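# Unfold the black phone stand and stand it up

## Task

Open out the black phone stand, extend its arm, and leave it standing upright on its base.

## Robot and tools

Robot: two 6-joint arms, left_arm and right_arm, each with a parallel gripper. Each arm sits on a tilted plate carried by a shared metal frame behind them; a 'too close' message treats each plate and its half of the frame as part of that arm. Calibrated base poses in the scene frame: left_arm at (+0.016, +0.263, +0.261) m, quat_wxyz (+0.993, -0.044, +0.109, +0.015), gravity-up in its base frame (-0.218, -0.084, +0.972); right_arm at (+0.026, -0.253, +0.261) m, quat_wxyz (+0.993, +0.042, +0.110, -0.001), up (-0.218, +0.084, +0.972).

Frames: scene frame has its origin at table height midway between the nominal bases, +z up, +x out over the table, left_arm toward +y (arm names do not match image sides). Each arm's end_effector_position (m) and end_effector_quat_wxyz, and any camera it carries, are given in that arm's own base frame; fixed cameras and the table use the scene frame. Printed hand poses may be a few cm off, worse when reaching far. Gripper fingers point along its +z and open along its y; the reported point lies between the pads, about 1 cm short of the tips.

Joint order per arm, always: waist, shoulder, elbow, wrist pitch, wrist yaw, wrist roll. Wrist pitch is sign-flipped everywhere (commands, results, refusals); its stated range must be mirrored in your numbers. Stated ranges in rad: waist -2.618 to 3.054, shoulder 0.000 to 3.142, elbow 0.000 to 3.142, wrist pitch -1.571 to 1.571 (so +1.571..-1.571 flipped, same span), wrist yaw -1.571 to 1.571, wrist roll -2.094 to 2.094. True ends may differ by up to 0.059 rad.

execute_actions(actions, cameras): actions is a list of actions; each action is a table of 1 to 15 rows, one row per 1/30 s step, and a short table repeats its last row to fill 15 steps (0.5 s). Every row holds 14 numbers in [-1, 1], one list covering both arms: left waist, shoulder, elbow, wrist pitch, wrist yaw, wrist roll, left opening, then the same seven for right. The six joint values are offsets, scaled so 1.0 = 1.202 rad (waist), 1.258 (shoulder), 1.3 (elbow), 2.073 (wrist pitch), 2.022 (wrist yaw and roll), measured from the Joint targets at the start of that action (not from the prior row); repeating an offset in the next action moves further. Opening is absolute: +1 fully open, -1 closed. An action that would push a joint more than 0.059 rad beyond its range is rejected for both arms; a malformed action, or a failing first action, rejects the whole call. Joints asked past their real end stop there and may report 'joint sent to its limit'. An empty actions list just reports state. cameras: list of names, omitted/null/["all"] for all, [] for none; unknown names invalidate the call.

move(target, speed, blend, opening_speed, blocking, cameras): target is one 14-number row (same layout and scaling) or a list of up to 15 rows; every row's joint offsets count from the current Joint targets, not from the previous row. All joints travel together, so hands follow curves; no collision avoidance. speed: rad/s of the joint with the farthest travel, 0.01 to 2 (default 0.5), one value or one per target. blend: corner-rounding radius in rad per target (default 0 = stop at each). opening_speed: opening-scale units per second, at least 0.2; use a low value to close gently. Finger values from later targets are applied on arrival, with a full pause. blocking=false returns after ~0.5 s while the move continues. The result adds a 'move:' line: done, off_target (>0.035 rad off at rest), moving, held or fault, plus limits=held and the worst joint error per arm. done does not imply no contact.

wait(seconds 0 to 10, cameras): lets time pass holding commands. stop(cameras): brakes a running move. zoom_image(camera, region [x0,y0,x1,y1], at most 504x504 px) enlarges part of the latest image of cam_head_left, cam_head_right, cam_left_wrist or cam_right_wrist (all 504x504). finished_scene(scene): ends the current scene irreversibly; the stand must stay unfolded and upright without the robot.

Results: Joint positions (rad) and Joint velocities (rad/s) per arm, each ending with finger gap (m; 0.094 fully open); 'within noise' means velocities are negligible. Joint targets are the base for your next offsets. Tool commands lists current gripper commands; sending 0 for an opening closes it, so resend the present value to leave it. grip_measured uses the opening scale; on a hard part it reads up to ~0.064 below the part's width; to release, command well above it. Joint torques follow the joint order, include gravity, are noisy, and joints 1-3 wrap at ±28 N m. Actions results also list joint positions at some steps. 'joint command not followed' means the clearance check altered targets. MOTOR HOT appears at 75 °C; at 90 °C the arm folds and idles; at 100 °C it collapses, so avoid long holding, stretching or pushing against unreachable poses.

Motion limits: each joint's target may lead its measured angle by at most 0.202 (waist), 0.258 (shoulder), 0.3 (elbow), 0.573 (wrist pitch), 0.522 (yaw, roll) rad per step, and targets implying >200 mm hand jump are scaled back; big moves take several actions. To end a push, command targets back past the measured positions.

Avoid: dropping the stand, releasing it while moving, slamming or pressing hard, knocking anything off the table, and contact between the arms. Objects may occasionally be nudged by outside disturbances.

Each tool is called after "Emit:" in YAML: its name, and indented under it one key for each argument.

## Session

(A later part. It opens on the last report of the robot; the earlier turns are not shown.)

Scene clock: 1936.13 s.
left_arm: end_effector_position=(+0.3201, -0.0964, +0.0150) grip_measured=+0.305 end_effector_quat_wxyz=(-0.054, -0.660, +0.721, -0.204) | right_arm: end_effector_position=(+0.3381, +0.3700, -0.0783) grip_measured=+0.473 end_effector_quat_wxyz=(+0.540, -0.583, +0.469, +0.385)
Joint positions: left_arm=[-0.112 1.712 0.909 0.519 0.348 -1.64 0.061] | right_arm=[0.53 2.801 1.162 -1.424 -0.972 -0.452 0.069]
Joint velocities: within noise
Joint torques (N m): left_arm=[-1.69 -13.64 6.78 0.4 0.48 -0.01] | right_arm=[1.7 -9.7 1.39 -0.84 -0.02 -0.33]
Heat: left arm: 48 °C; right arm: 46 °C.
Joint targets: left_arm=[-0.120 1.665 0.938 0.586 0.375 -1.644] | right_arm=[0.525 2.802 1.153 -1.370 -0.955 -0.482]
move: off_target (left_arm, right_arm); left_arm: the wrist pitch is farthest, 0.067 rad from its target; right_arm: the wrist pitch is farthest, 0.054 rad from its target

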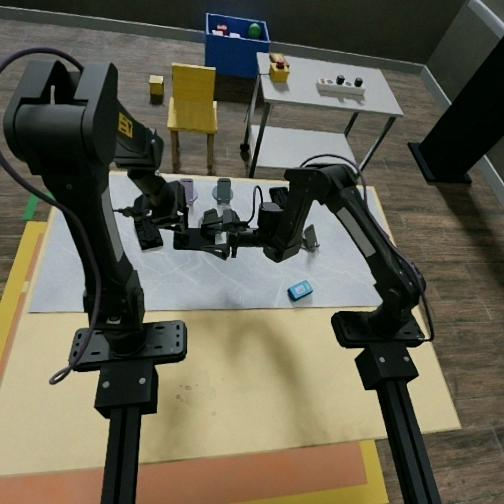

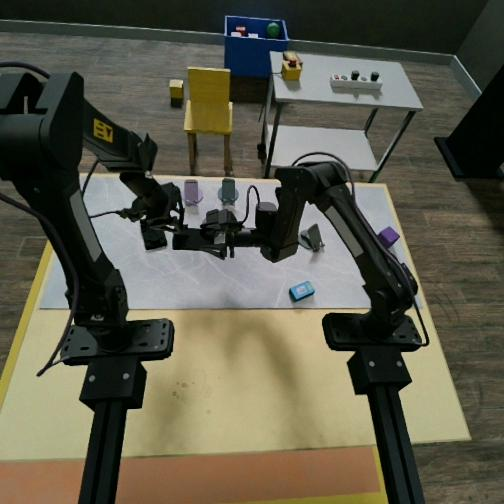

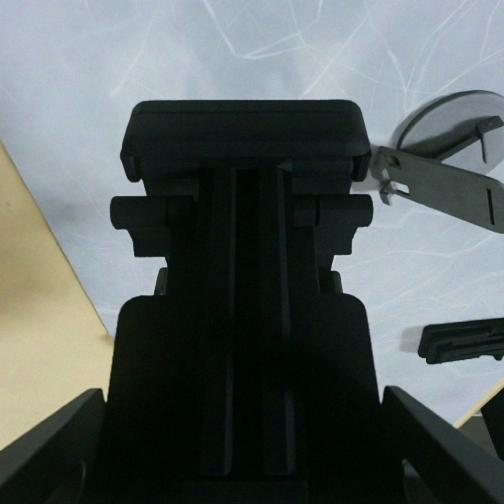

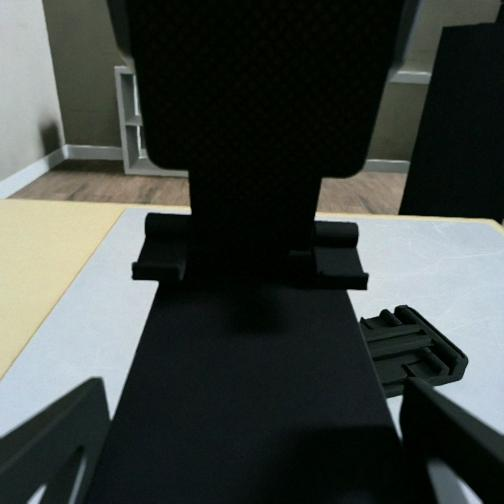

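Emit:
move:
  target: [0,-0.06,0.02,0.04,0,0,0.1, 0,0.08,0,0.05,0,0,0.3]
  speed: 0.06

Emit:
zoom_image:
  camera: "cam_head_left"
  region: [160, 180, 280, 280]

Scene clock: 1964.83 s.
left_arm: end_effector_position=(+0.3120, -0.0927, +0.0256) grip_measured=+0.305 end_effector_quat_wxyz=(+0.052, +0.668, -0.717, +0.192) | right_arm: end_effector_position=(+0.3297, +0.3773, -0.0781) grip_measured=+0.473 end_effector_quat_wxyz=(-0.531, +0.585, -0.461, -0.404)
Joint positions: left_arm=[-0.115 1.666 0.915 0.585 0.328 -1.654 0.061] | right_arm=[0.547 2.812 1.178 -1.43 -0.996 -0.425 0.069]
Joint velocities: within noise
Joint torques (N m): left_arm=[-1.28 -16.01 8.57 0.59 0.72 0.14] | right_arm=[0.5 -3.43 0.21 0.21 0.22 -0.71]
Heat: left arm: 50 °C; right arm: 46 °C.
Joint targets: left_arm=[-0.120 1.589 0.964 0.669 0.375 -1.644] | right_arm=[0.525 2.903 1.153 -1.266 -0.955 -0.482]
move: off_target (left_arm, right_arm); left_arm: the wrist pitch is farthest, 0.084 rad from its target; right_arm: the wrist pitch is farthest, 0.163 rad from its target

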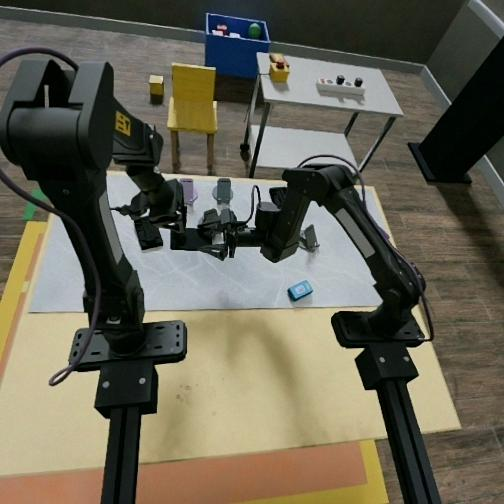

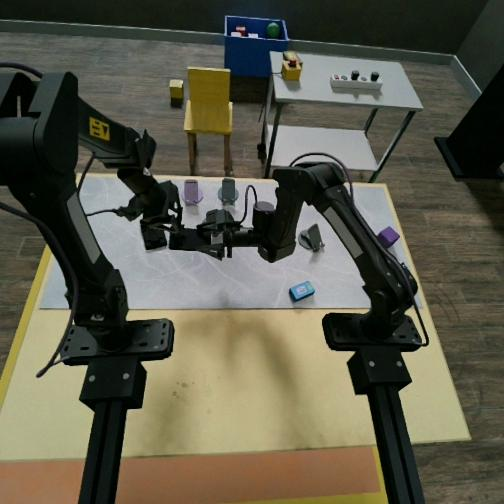

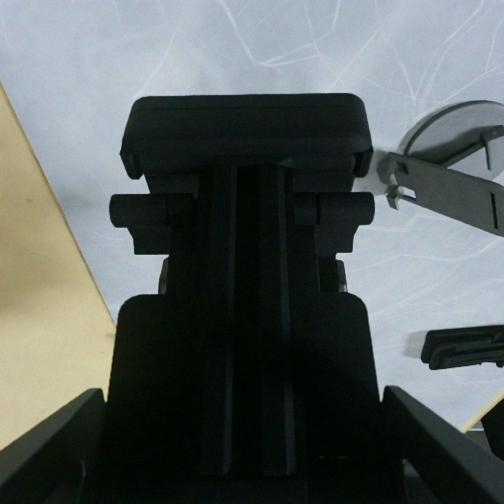

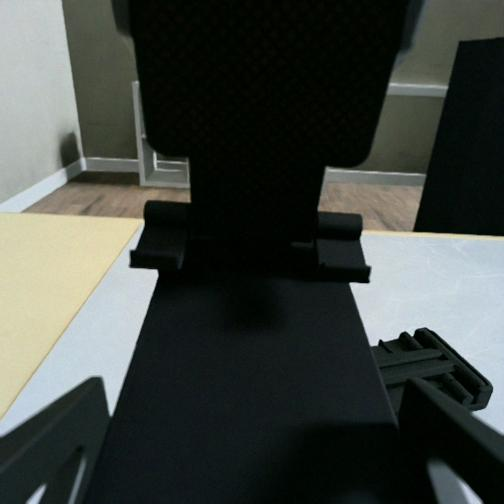

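Scaled by 4.200 from the camera's 504x504 image, which has a finer 720x720 frame.

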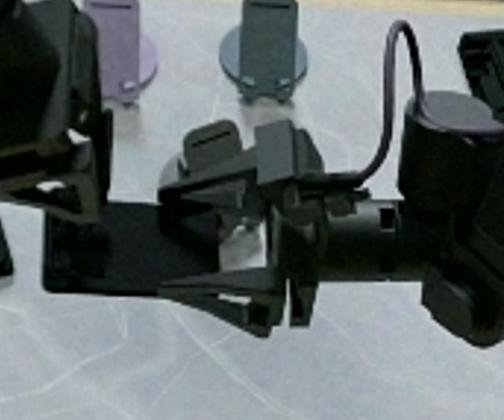

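Emit:
move:
  target: [0.0175,0.167,-0.0577,-0.1167,0.003,0.01,0.1, 0,-0.08,0,-0.05,0,0,0.3]
  speed: 0.12

Scene clock: 1993.30 s.
left_arm: end_effector_position=(+0.3267, -0.0967, -0.0026) grip_measured=+0.305 end_effector_quat_wxyz=(-0.059, -0.658, +0.721, -0.209) | right_arm: end_effector_position=(+0.3409, +0.3646, -0.0933) grip_measured=+0.473 end_effector_quat_wxyz=(-0.527, +0.581, -0.494, -0.376)
Joint positions: left_arm=[-0.103 1.778 0.901 0.446 0.366 -1.627 0.061] | right_arm=[0.524 2.812 1.159 -1.373 -0.944 -0.476 0.069]
Joint velocities: within noise
Joint torques (N m): left_arm=[-0.68 -7.77 3.29 -0.55 0.39 0.01] | right_arm=[2.22 -10.56 1.37 -1.31 -0.37 -0.13]
Heat: left arm: 56 °C; right arm: 40 °C.
Joint targets: left_arm=[-0.099 1.800 0.889 0.427 0.381 -1.624] | right_arm=[0.525 2.802 1.153 -1.370 -0.955 -0.483]
move: done

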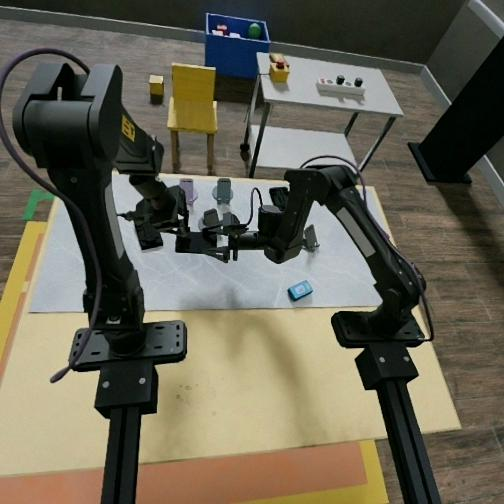

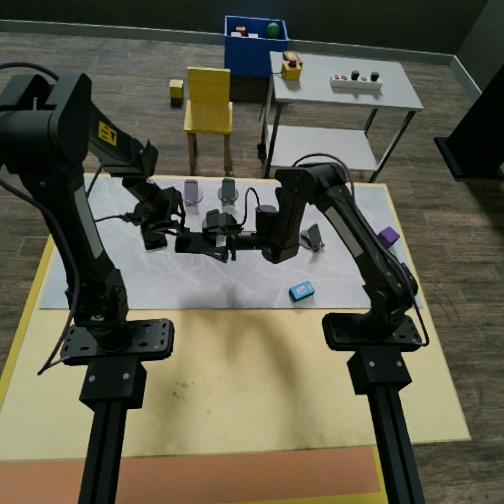

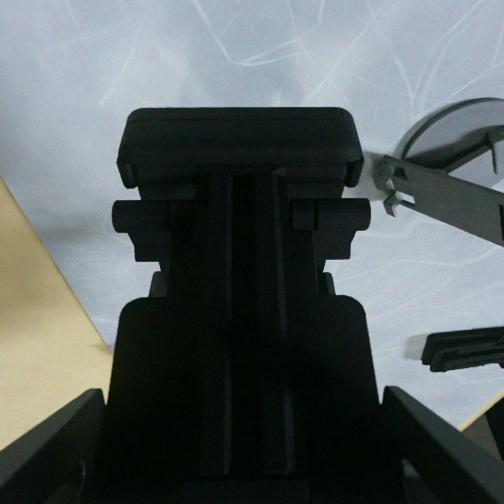

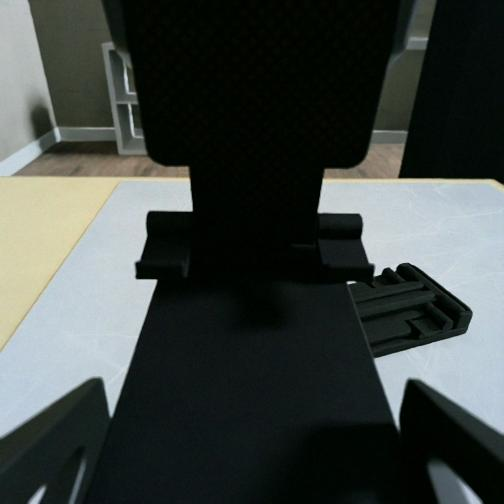

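Emit:
move:
  target:
    - [0,0,0,0,0,0,1, 0,0,0,0,0,0,0.3]
    - [-0.2321,0.0318,0.0985,0.0835,-0.27,-0.139,1, 0,0,0,0,0,0,0.3]
  speed: 0.2
  opening_speed: 0.8

Scene clock: 2015.27 s.
left_arm: end_effector_position=(+0.3255, -0.0957, -0.0066) grip_measured=+0.998 end_effector_quat_wxyz=(-0.104, +0.693, -0.712, +0.046) | right_arm: end_effector_position=(+0.3412, +0.3646, -0.0935) grip_measured=+0.473 end_effector_quat_wxyz=(-0.527, +0.581, -0.494, -0.375)
Joint positions: left_arm=[-0.368 1.82 1 0.578 -0.15 -1.899 0.094] | right_arm=[0.524 2.812 1.159 -1.373 -0.942 -0.476 0.069]
Joint velocities: within noise
Joint torques (N m): left_arm=[-2.33 -8.02 5.96 0.04 -0.14 -0.08] | right_arm=[2.24 -10.43 1.51 -1.34 -0.44 -0.09]
Heat: left arm: 51 °C; right arm: 43 °C.
Joint targets: left_arm=[-0.378 1.840 1.017 0.600 -0.165 -1.905] | right_arm=[0.525 2.802 1.153 -1.370 -0.955 -0.482]
move: done

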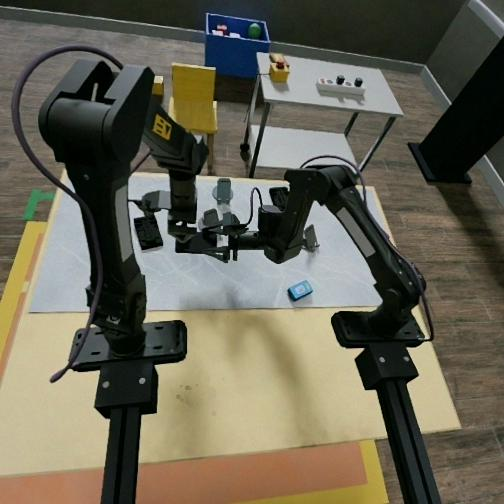

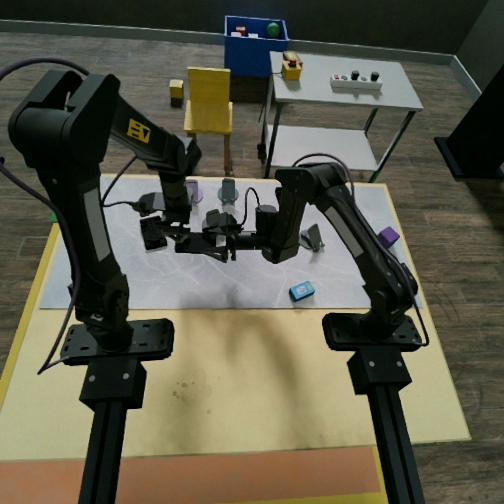

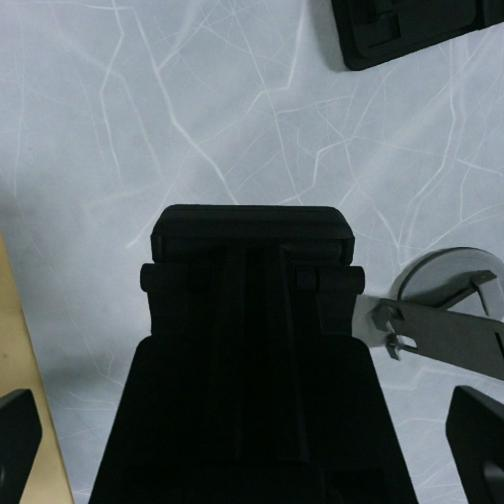

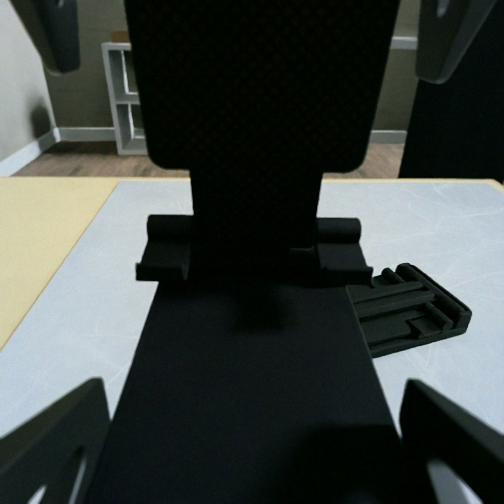

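Emit:
execute_actions:
  actions: []

Scene clock: 2036.03 s.
left_arm: end_effector_position=(+0.3253, -0.0954, -0.0067) grip_measured=+0.998 end_effector_quat_wxyz=(-0.104, +0.693, -0.711, +0.045) | right_arm: end_effector_position=(+0.3412, +0.3646, -0.0935) grip_measured=+0.473 end_effector_quat_wxyz=(-0.527, +0.581, -0.494, -0.375)
Joint positions: left_arm=[-0.368 1.82 1 0.579 -0.151 -1.9 0.094] | right_arm=[0.524 2.812 1.159 -1.373 -0.942 -0.476 0.069]
Joint velocities: within noise
Joint torques (N m): left_arm=[-2.39 -8.17 5.74 -0.02 -0.12 -0.06] | right_arm=[2.22 -10.54 1.36 -1.3 -0.43 -0.07]
Heat: left arm: 48 °C; right arm: 43 °C.
Joint targets: left_arm=[-0.378 1.840 1.017 0.600 -0.165 -1.905] | right_arm=[0.525 2.802 1.153 -1.370 -0.955 -0.482]
Tool commands: left_gripper/opening=+1.0 right_gripper/opening=+0.3

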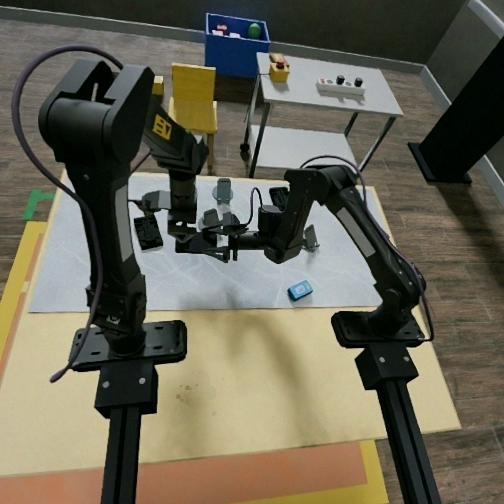

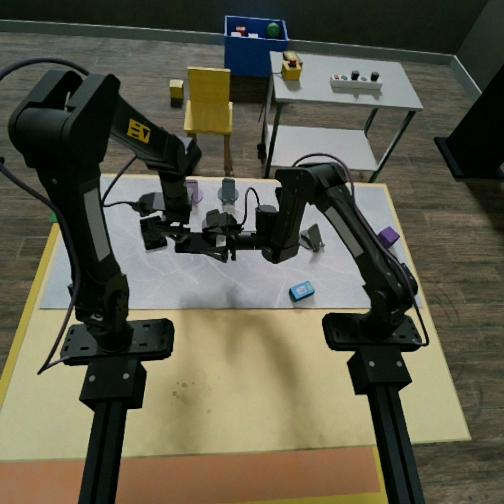

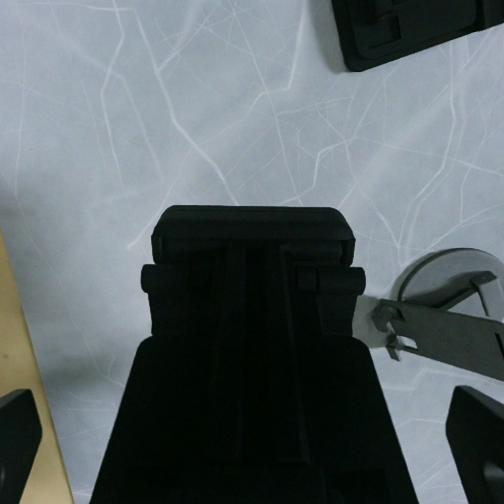

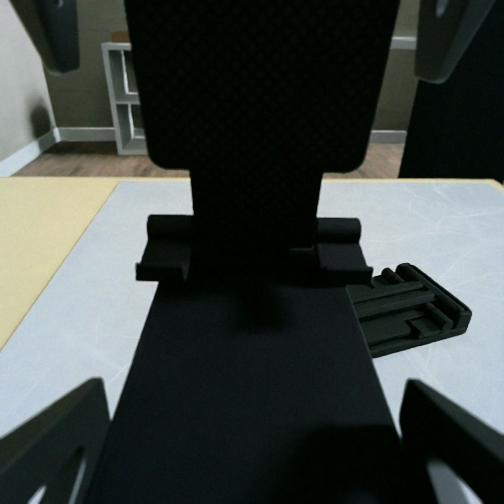

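Emit:
move:
  target: [0,0,0,0,0,0,0.1,0,0,0,0,0,0,0.3]
  opening_speed: 0.5

Emit:
zoom_image:
  camera: "cam_right_wrist"
  region: [0, 0, 504, 504]

Scene clock: 2041.67 s.
left_arm: end_effector_position=(+0.3263, -0.0955, -0.0060) grip_measured=+0.317 end_effector_quat_wxyz=(-0.106, +0.694, -0.711, +0.046) | right_arm: end_effector_position=(+0.3409, +0.3646, -0.0934) grip_measured=+0.473 end_effector_quat_wxyz=(-0.527, +0.582, -0.493, -0.375)
Joint positions: left_arm=[-0.368 1.82 1.002 0.579 -0.153 -1.9 0.062] | right_arm=[0.524 2.812 1.159 -1.373 -0.944 -0.479 0.069]
Joint velocities: within noise
Joint torques (N m): left_arm=[-2.39 -8.1 5.55 -0.03 -0.11 -0.02] | right_arm=[2.11 -10.5 1.44 -1.35 -0.43 -0.08]
Heat: left arm: 48 °C; right arm: 44 °C.
Joint targets: left_arm=[-0.378 1.840 1.017 0.600 -0.165 -1.905] | right_arm=[0.525 2.802 1.153 -1.370 -0.955 -0.483]
move: done

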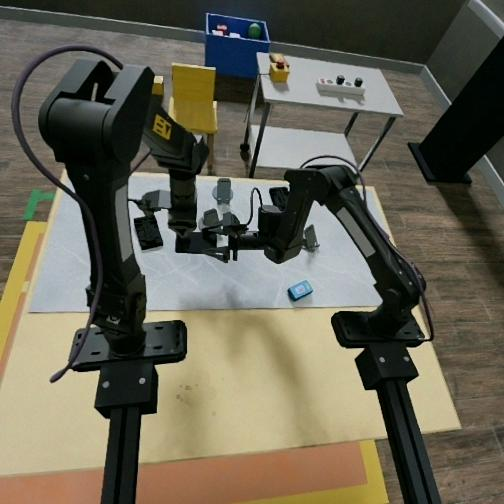

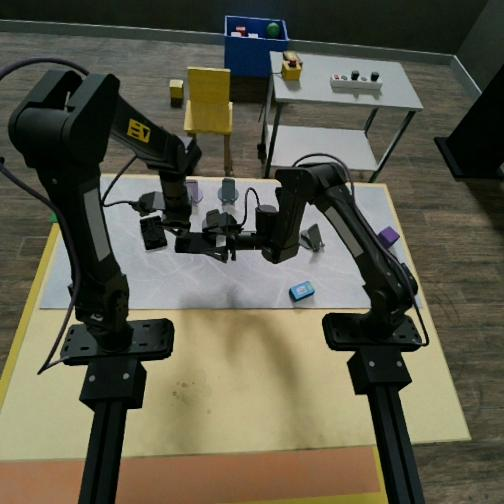

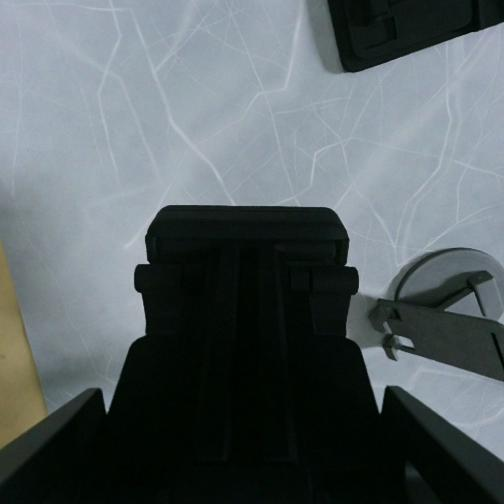

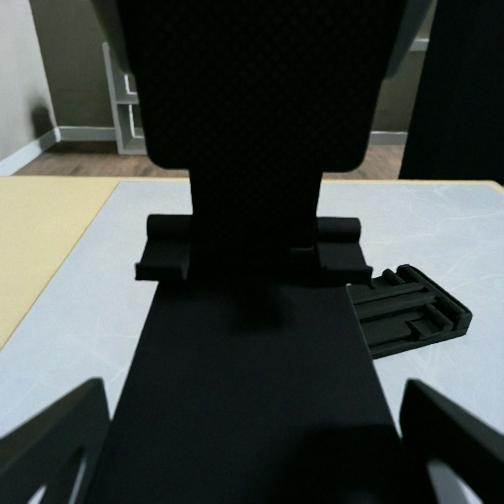

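Scaled by 1.000.

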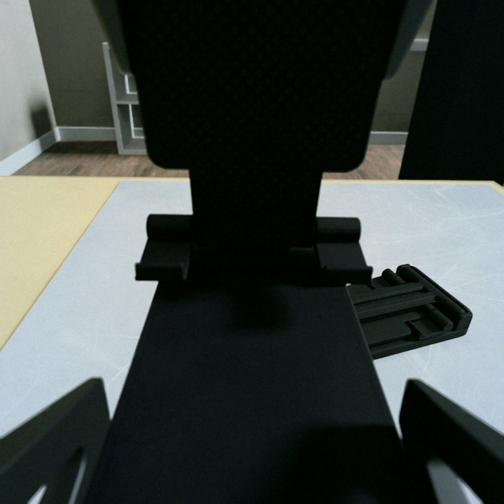

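Emit:
move:
  target: [0,0,0,0,0,0,0.1,0,0,0,0,0,0,1.0]
  opening_speed: 0.4

Scene clock: 2141.57 s.
left_arm: end_effector_position=(+0.3259, -0.0953, -0.0069) grip_measured=+0.317 end_effector_quat_wxyz=(-0.105, +0.694, -0.711, +0.045) | right_arm: end_effector_position=(+0.3409, +0.3646, -0.0934) grip_measured=+0.997 end_effector_quat_wxyz=(-0.527, +0.582, -0.493, -0.375)
Joint positions: left_arm=[-0.368 1.823 1.002 0.579 -0.153 -1.9 0.062] | right_arm=[0.524 2.812 1.159 -1.373 -0.944 -0.479 0.094]
Joint velocities: within noise
Joint torques (N m): left_arm=[-2.15 -8.47 5.34 0.06 -0.12 -0.04] | right_arm=[2.19 -10.58 1.46 -1.35 -0.42 -0.1]
Heat: left arm: 45 °C; right arm: 45 °C.
Joint targets: left_arm=[-0.378 1.839 1.017 0.600 -0.165 -1.905] | right_arm=[0.525 2.802 1.153 -1.370 -0.955 -0.482]
move: done

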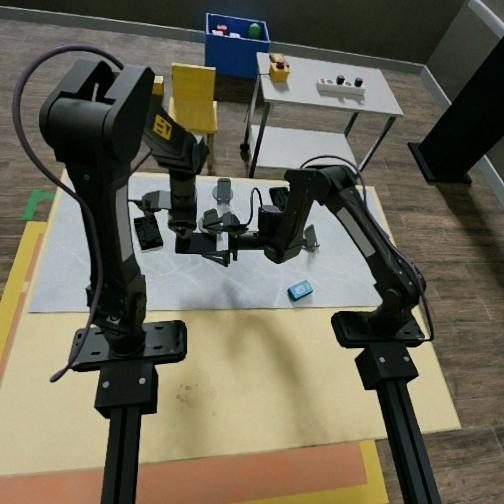

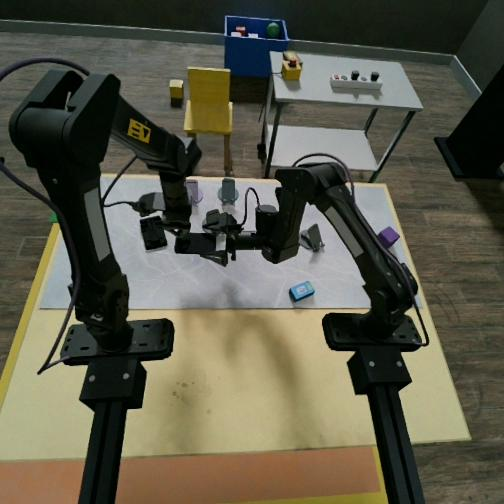

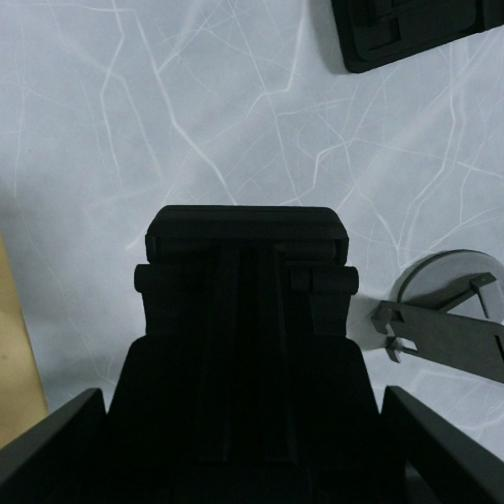

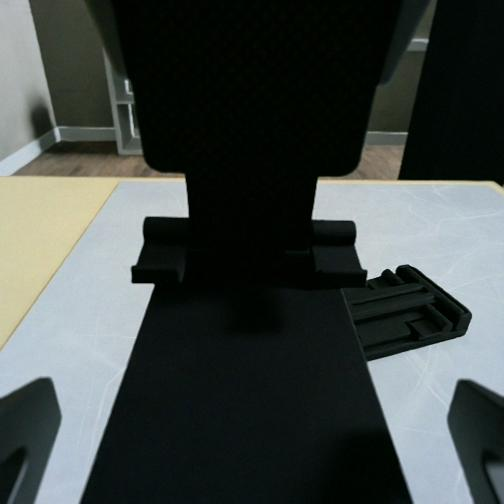

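Emit:
move:
  target:
    - [0,0,0,0,0,0,0.1,-0.102,-0.052,-0.101,-0.011,-0.049,-0.023,1.0]
    - [0,0,0,0,0,0,0.1,-0.280,-0.145,-0.221,0.070,-0.147,-0.136,1.0]
  speed: 0.35
  blend: 0.02

Scene clock: 2147.00 s.
left_arm: end_effector_position=(+0.3258, -0.0953, -0.0070) grip_measured=+0.317 end_effector_quat_wxyz=(-0.105, +0.694, -0.711, +0.044) | right_arm: end_effector_position=(+0.3358, +0.2365, -0.0726) grip_measured=+0.997 end_effector_quat_wxyz=(-0.531, +0.578, -0.499, -0.367)
Joint positions: left_arm=[-0.368 1.823 1.002 0.58 -0.153 -1.9 0.062] | right_arm=[0.189 2.647 0.874 -1.253 -1.232 -0.749 0.094]
Joint velocities: within noise
Joint torques (N m): left_arm=[-2.44 -8.43 5.38 0.01 -0.15 -0.04] | right_arm=[1.28 -10.58 -0.27 -0.8 -0.67 -0.15]
Heat: left arm: 45 °C; right arm: 45 °C.
Joint targets: left_arm=[-0.378 1.839 1.017 0.600 -0.165 -1.905] | right_arm=[0.189 2.620 0.865 -1.225 -1.252 -0.757]
move: done

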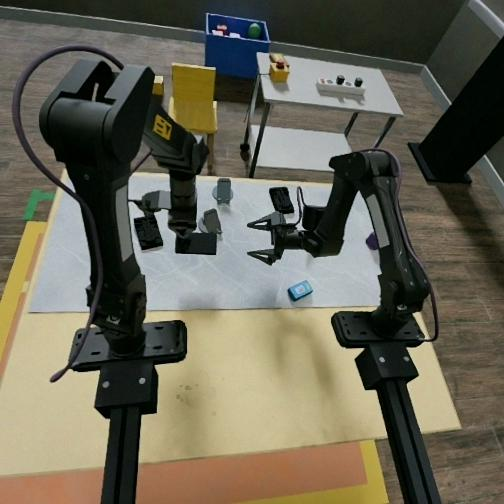

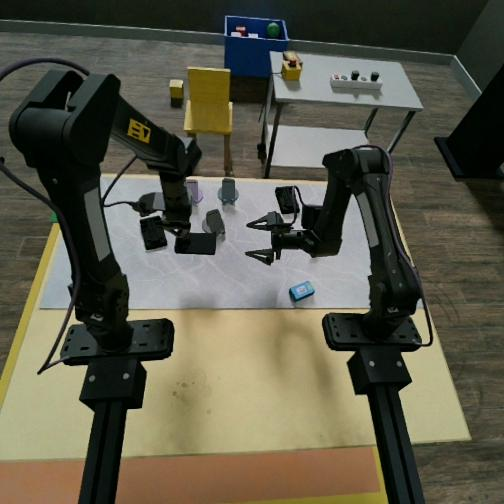

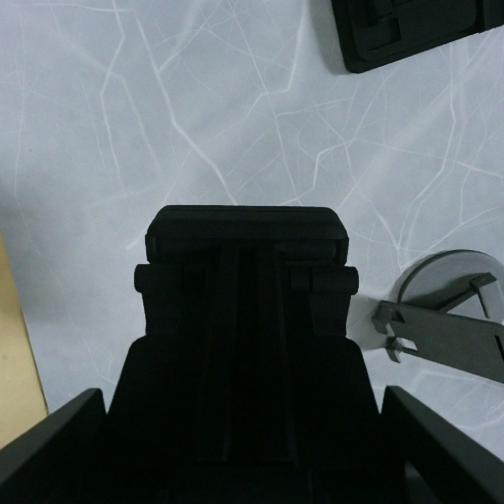

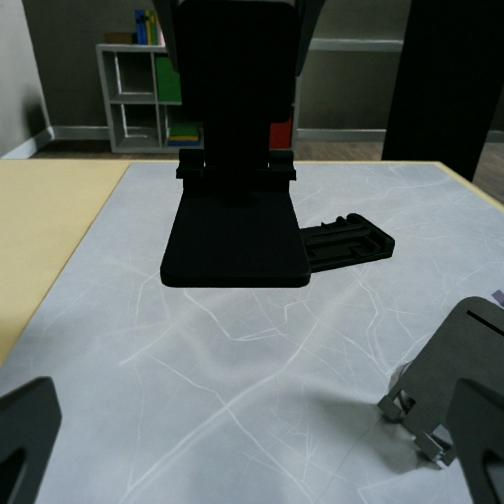

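Emit:
move:
  target: [0,0,0,0,0,0,0.1,-0.274,-0.318,0.169,0.262,-0.066,0.814,1.0]
  speed: 0.6

Scene clock: 2165.23 s.
left_arm: end_effector_position=(+0.3258, -0.0953, -0.0070) grip_measured=+0.317 end_effector_quat_wxyz=(-0.105, +0.694, -0.711, +0.044) | right_arm: end_effector_position=(+0.4490, +0.1152, +0.0707) grip_measured=+0.997 end_effector_quat_wxyz=(+0.177, +0.039, +0.738, +0.650)
Joint positions: left_arm=[-0.368 1.823 1.002 0.58 -0.153 -1.9 0.062] | right_arm=[-0.137 2.251 1.069 -0.703 -1.366 0.888 0.094]
Joint velocities: within noise
Joint torques (N m): left_arm=[-2.28 -8.29 5.42 -0.02 -0.13 -0.01] | right_arm=[0.35 -12.26 5.49 -0.82 -0.63 -0.03]
Heat: left arm: 45 °C; right arm: 49 °C.
Joint targets: left_arm=[-0.378 1.839 1.017 0.600 -0.165 -1.905] | right_arm=[-0.141 2.220 1.085 -0.682 -1.385 0.888]
move: done

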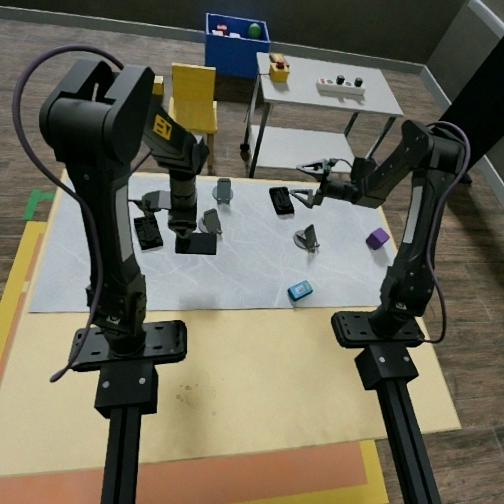

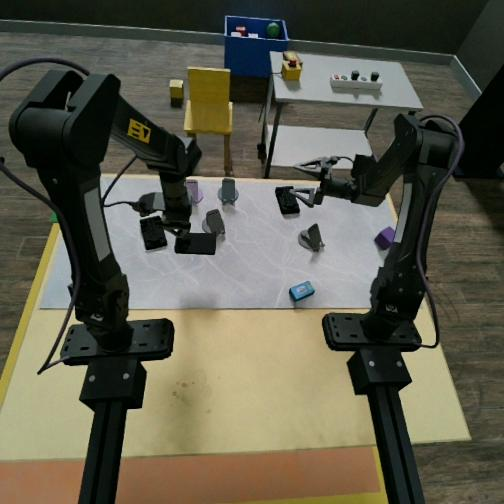

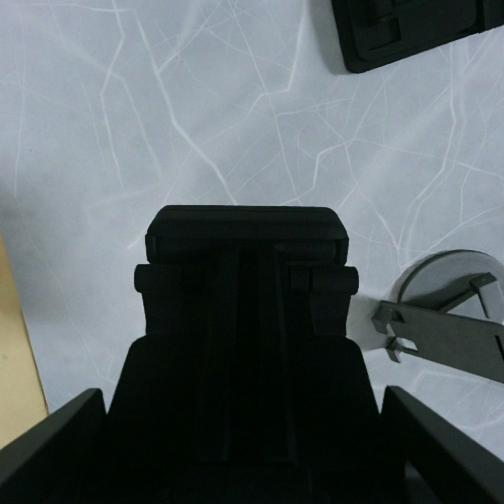

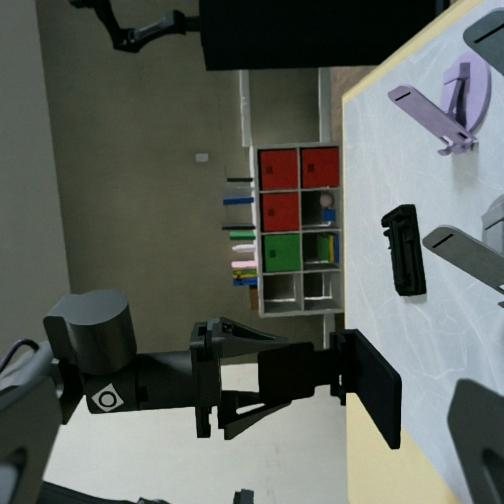

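Emit:
zoom_image:
  camera: "cam_right_wrist"
  region: [40, 270, 440, 470]

Scaled by 1.260 from the camera's 504x504 image, which has a finer 720x720 frame.

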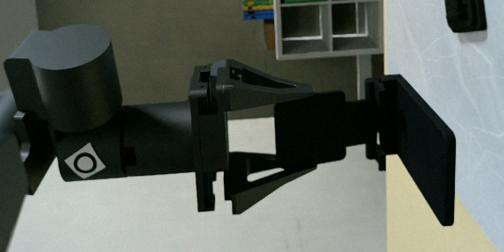

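Emit:
move:
  target:
    - [-0.035,-0.192,0.132,0.183,0,0,0.1,0,0,0,0,0,0,1.0]
    - [0.25,0.302,-0.161,-0.835,0.755,0.410,0.1,0,0,0,0,0,0,1.0]
  speed: 0.5
  blend: 0.1

Scene clock: 2187.50 s.
left_arm: end_effector_position=(+0.3710, -0.2040, +0.0715) grip_measured=+0.317 end_effector_quat_wxyz=(+0.122, +0.027, +0.728, -0.674) | right_arm: end_effector_position=(+0.4489, +0.1153, +0.0707) grip_measured=+0.997 end_effector_quat_wxyz=(+0.176, +0.040, +0.738, +0.650)
Joint positions: left_arm=[-0.083 2.202 0.814 -1.113 1.338 -1.087 0.062] | right_arm=[-0.137 2.251 1.069 -0.703 -1.367 0.889 0.094]
Joint velocities: within noise
Joint torques (N m): left_arm=[-0.84 -9.88 2.18 -1.59 0.41 0.14] | right_arm=[0.51 -12.14 5.45 -0.83 -0.66 -0.03]
Heat: left arm: 46 °C; right arm: 50 °C.
Joint targets: left_arm=[-0.078 2.219 0.808 -1.131 1.362 -1.076] | right_arm=[-0.141 2.220 1.085 -0.682 -1.385 0.889]
move: done

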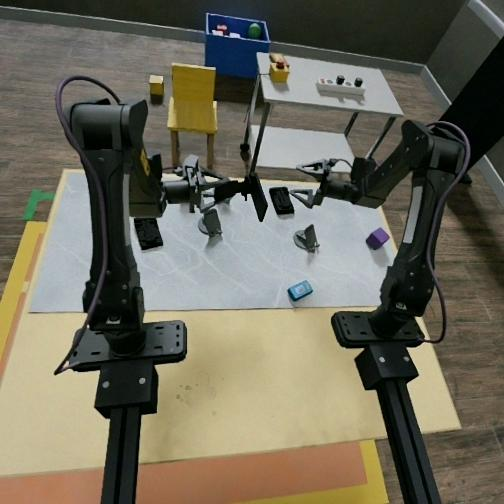

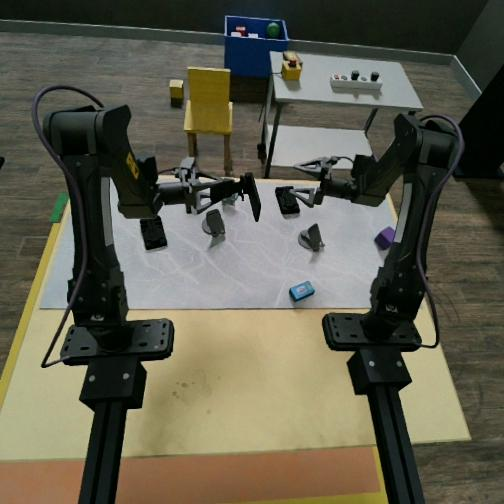

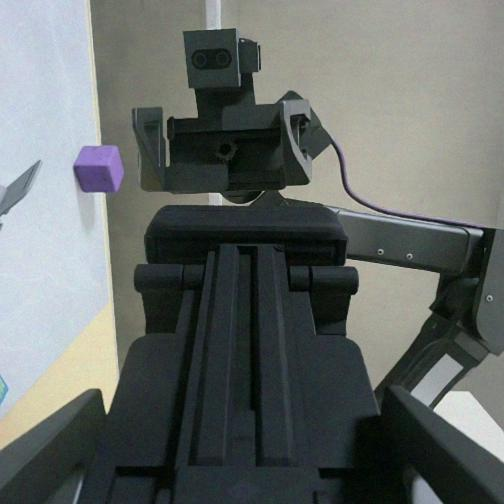

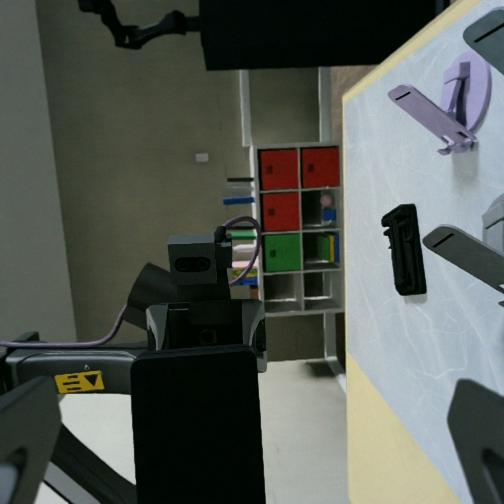

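Emit:
zoom_image:
  camera: "cam_left_wrist"
  region: [100, 190, 400, 490]

Emit:
zoom_image:
  camera: "cam_right_wrist"
  region: [90, 210, 300, 420]

Scaled by 1.680 from the camera's 504x504 image, which has a finer 720x720 frame.

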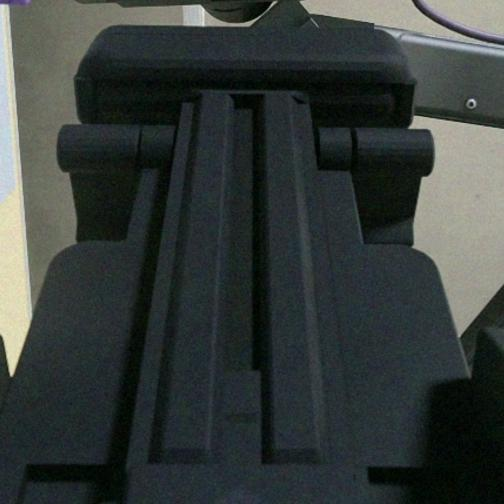

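Scaled by 2.400 from the camera's 504x504 image, which has a finer 720x720 frame.

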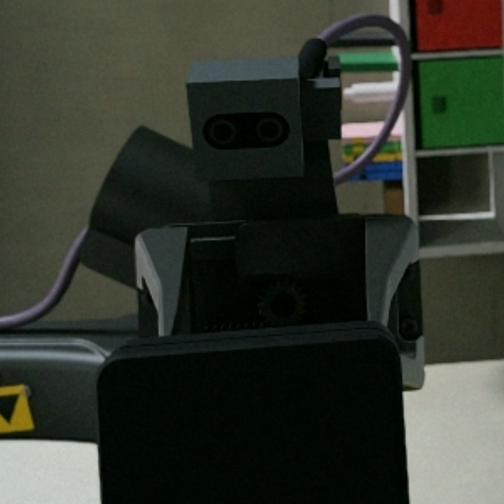

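Emit:
move:
  target: [0,0,0,0,0,0,0.1,0.1,0.055,0.033,0.022,-0.012,-0.016,1.0]
  speed: 0.3

Scene clock: 2216.47 s.
left_arm: end_effector_position=(+0.3709, -0.2041, +0.0716) grip_measured=+0.317 end_effector_quat_wxyz=(+0.122, +0.028, +0.728, -0.674) | right_arm: end_effector_position=(+0.4364, +0.1678, +0.0782) grip_measured=+0.997 end_effector_quat_wxyz=(+0.135, -0.015, +0.736, +0.663)
Joint positions: left_arm=[-0.083 2.202 0.814 -1.114 1.338 -1.086 0.062] | right_arm=[-0.02 2.251 1.109 -0.658 -1.39 0.872 0.094]
Joint velocities: within noise
Joint torques (N m): left_arm=[-0.76 -9.91 1.99 -1.58 0.5 0.12] | right_arm=[0.83 -7.41 6.09 -0.82 -0.66 -0.23]
Heat: left arm: 46 °C; right arm: 51 °C.
Joint targets: left_arm=[-0.078 2.219 0.808 -1.131 1.362 -1.076] | right_arm=[-0.021 2.289 1.128 -0.636 -1.410 0.856]
move: off_target (right_arm); right_arm: the shoulder is farthest, 0.038 rad from its target

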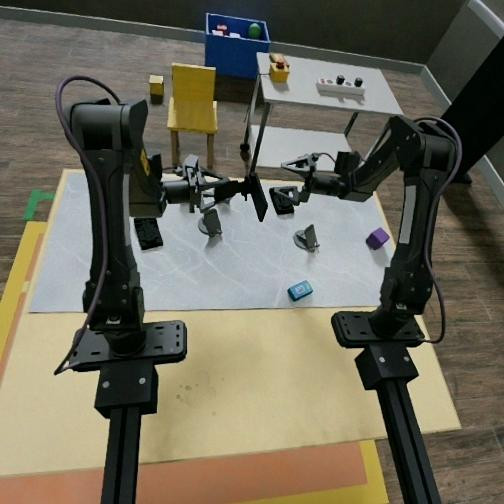

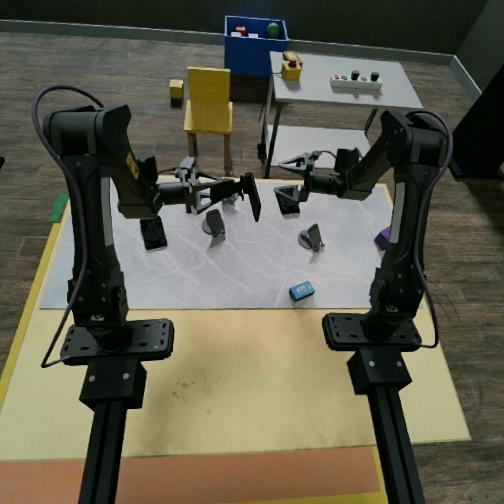

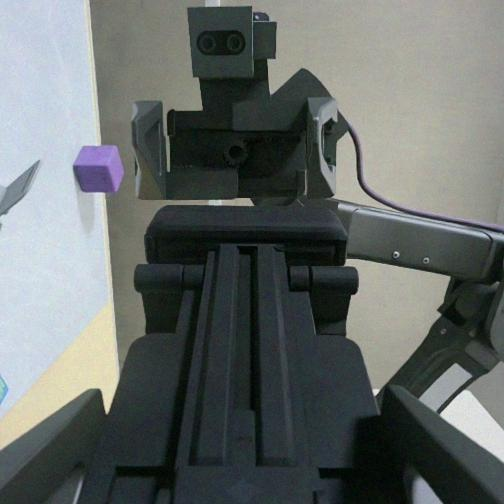

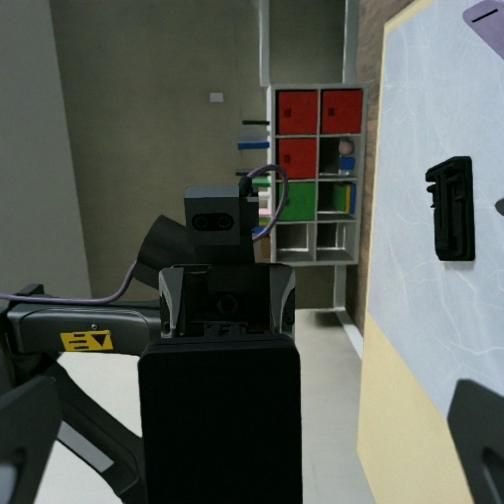

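Emit:
move:
  target: [0,0,0,0,0,0,0.1,0.10,0.009,-0.033,-0.053,0.025,0.033,1.0]
  speed: 0.2

Scene clock: 2241.20 s.
left_arm: end_effector_position=(+0.3709, -0.2041, +0.0716) grip_measured=+0.317 end_effector_quat_wxyz=(+0.122, +0.028, +0.728, -0.674) | right_arm: end_effector_position=(+0.4196, +0.2161, +0.0739) grip_measured=+0.997 end_effector_quat_wxyz=(+0.107, -0.046, +0.736, +0.666)
Joint positions: left_arm=[-0.083 2.202 0.814 -1.114 1.338 -1.086 0.062] | right_arm=[0.095 2.267 1.099 -0.733 -1.359 0.923 0.094]
Joint velocities: within noise
Joint torques (N m): left_arm=[-0.69 -9.85 2.15 -1.58 0.53 0.11] | right_arm=[1.61 -7.64 3.28 -1.13 -0.38 -0.03]
Heat: left arm: 46 °C; right arm: 46 °C.
Joint targets: left_arm=[-0.078 2.219 0.808 -1.131 1.362 -1.076] | right_arm=[0.099 2.301 1.085 -0.746 -1.359 0.923]
move: done

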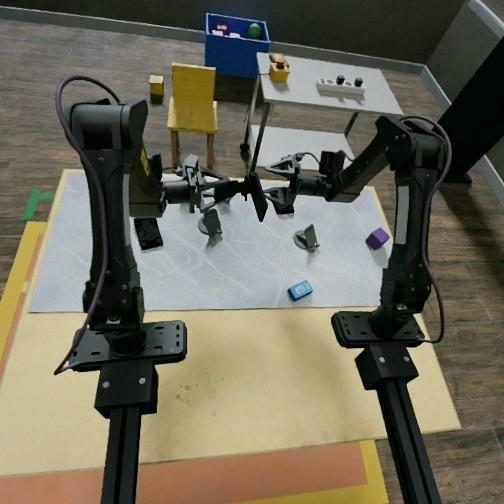

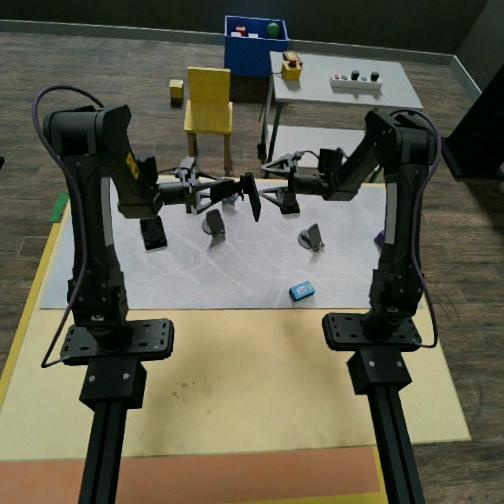

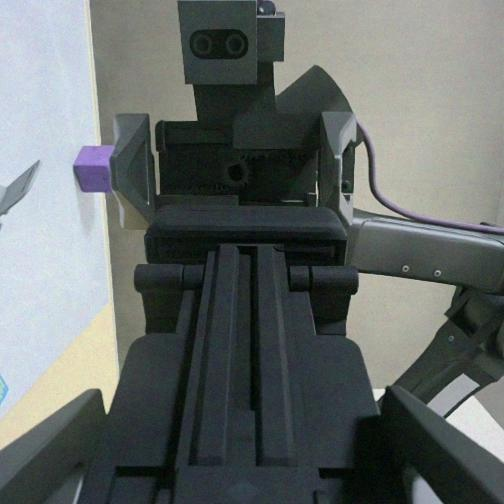

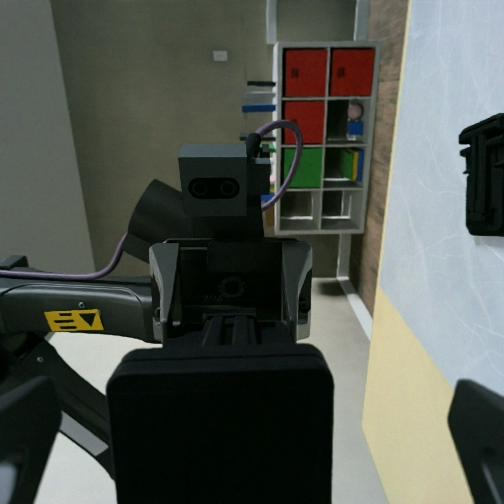

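Emit:
move:
  target:
    - [0,0,0,0,0,0,0.1,0.0,0,0.035,0,0,0,1.0]
    - [0,0,0,0,0,0,0.1,0.025,0,0.035,0,0,0,1.0]
  speed: 0.2
  cameras: ["cam_left_wrist","cam_right_wrist"]

Scene clock: 2254.37 s.
left_arm: end_effector_position=(+0.3708, -0.2041, +0.0717) grip_measured=+0.317 end_effector_quat_wxyz=(+0.122, +0.028, +0.728, -0.674) | right_arm: end_effector_position=(+0.4167, +0.2288, +0.0774) grip_measured=+0.997 end_effector_quat_wxyz=(+0.103, -0.061, +0.734, +0.668)
Joint positions: left_arm=[-0.083 2.202 0.814 -1.114 1.339 -1.086 0.062] | right_arm=[0.125 2.267 1.112 -0.735 -1.357 0.924 0.094]
Joint velocities: within noise
Joint torques (N m): left_arm=[-0.76 -9.92 2.02 -1.63 0.47 0.1] | right_arm=[1.62 -7.87 5.97 -1.15 -0.39 -0.02]
Heat: left arm: 46 °C; right arm: 45 °C.
Joint targets: left_arm=[-0.078 2.219 0.808 -1.131 1.362 -1.076] | right_arm=[0.130 2.301 1.130 -0.746 -1.359 0.923]
move: done
Images, in order (width x height): cam_left_wrist 504x504, cam_right_wrist 504x504.

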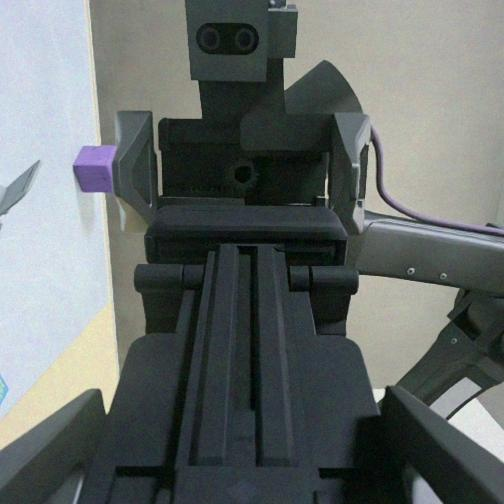

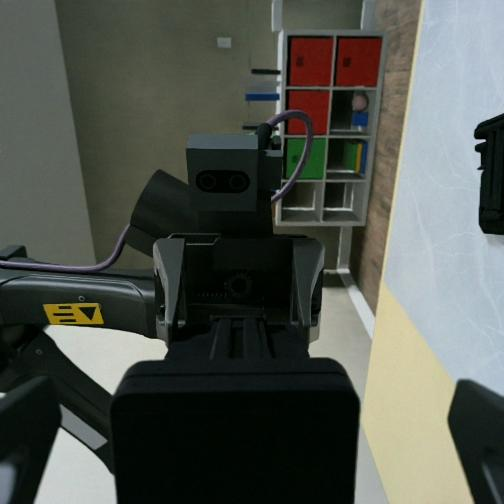

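Emit:
zoom_image:
  camera: "cam_left_wrist"
  region: [100, 100, 400, 300]

Emit:
zoom_image:
  camera: "cam_right_wrist"
  region: [0, 200, 504, 504]

Scaled by 1.680 from the camera's 504x504 image, which has a finer 720x720 frame.

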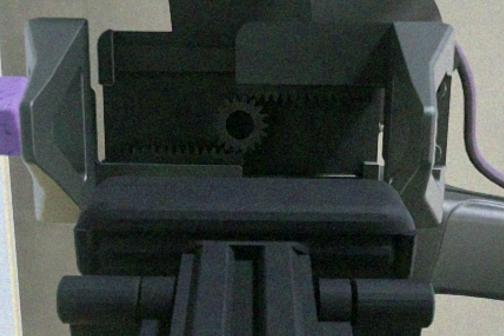

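Scaled by 1.000.

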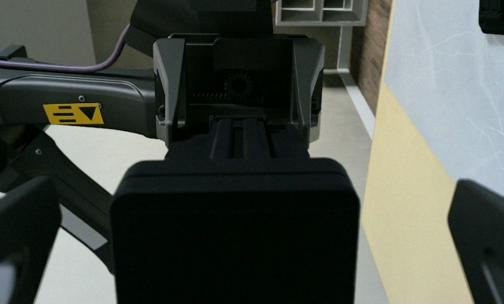

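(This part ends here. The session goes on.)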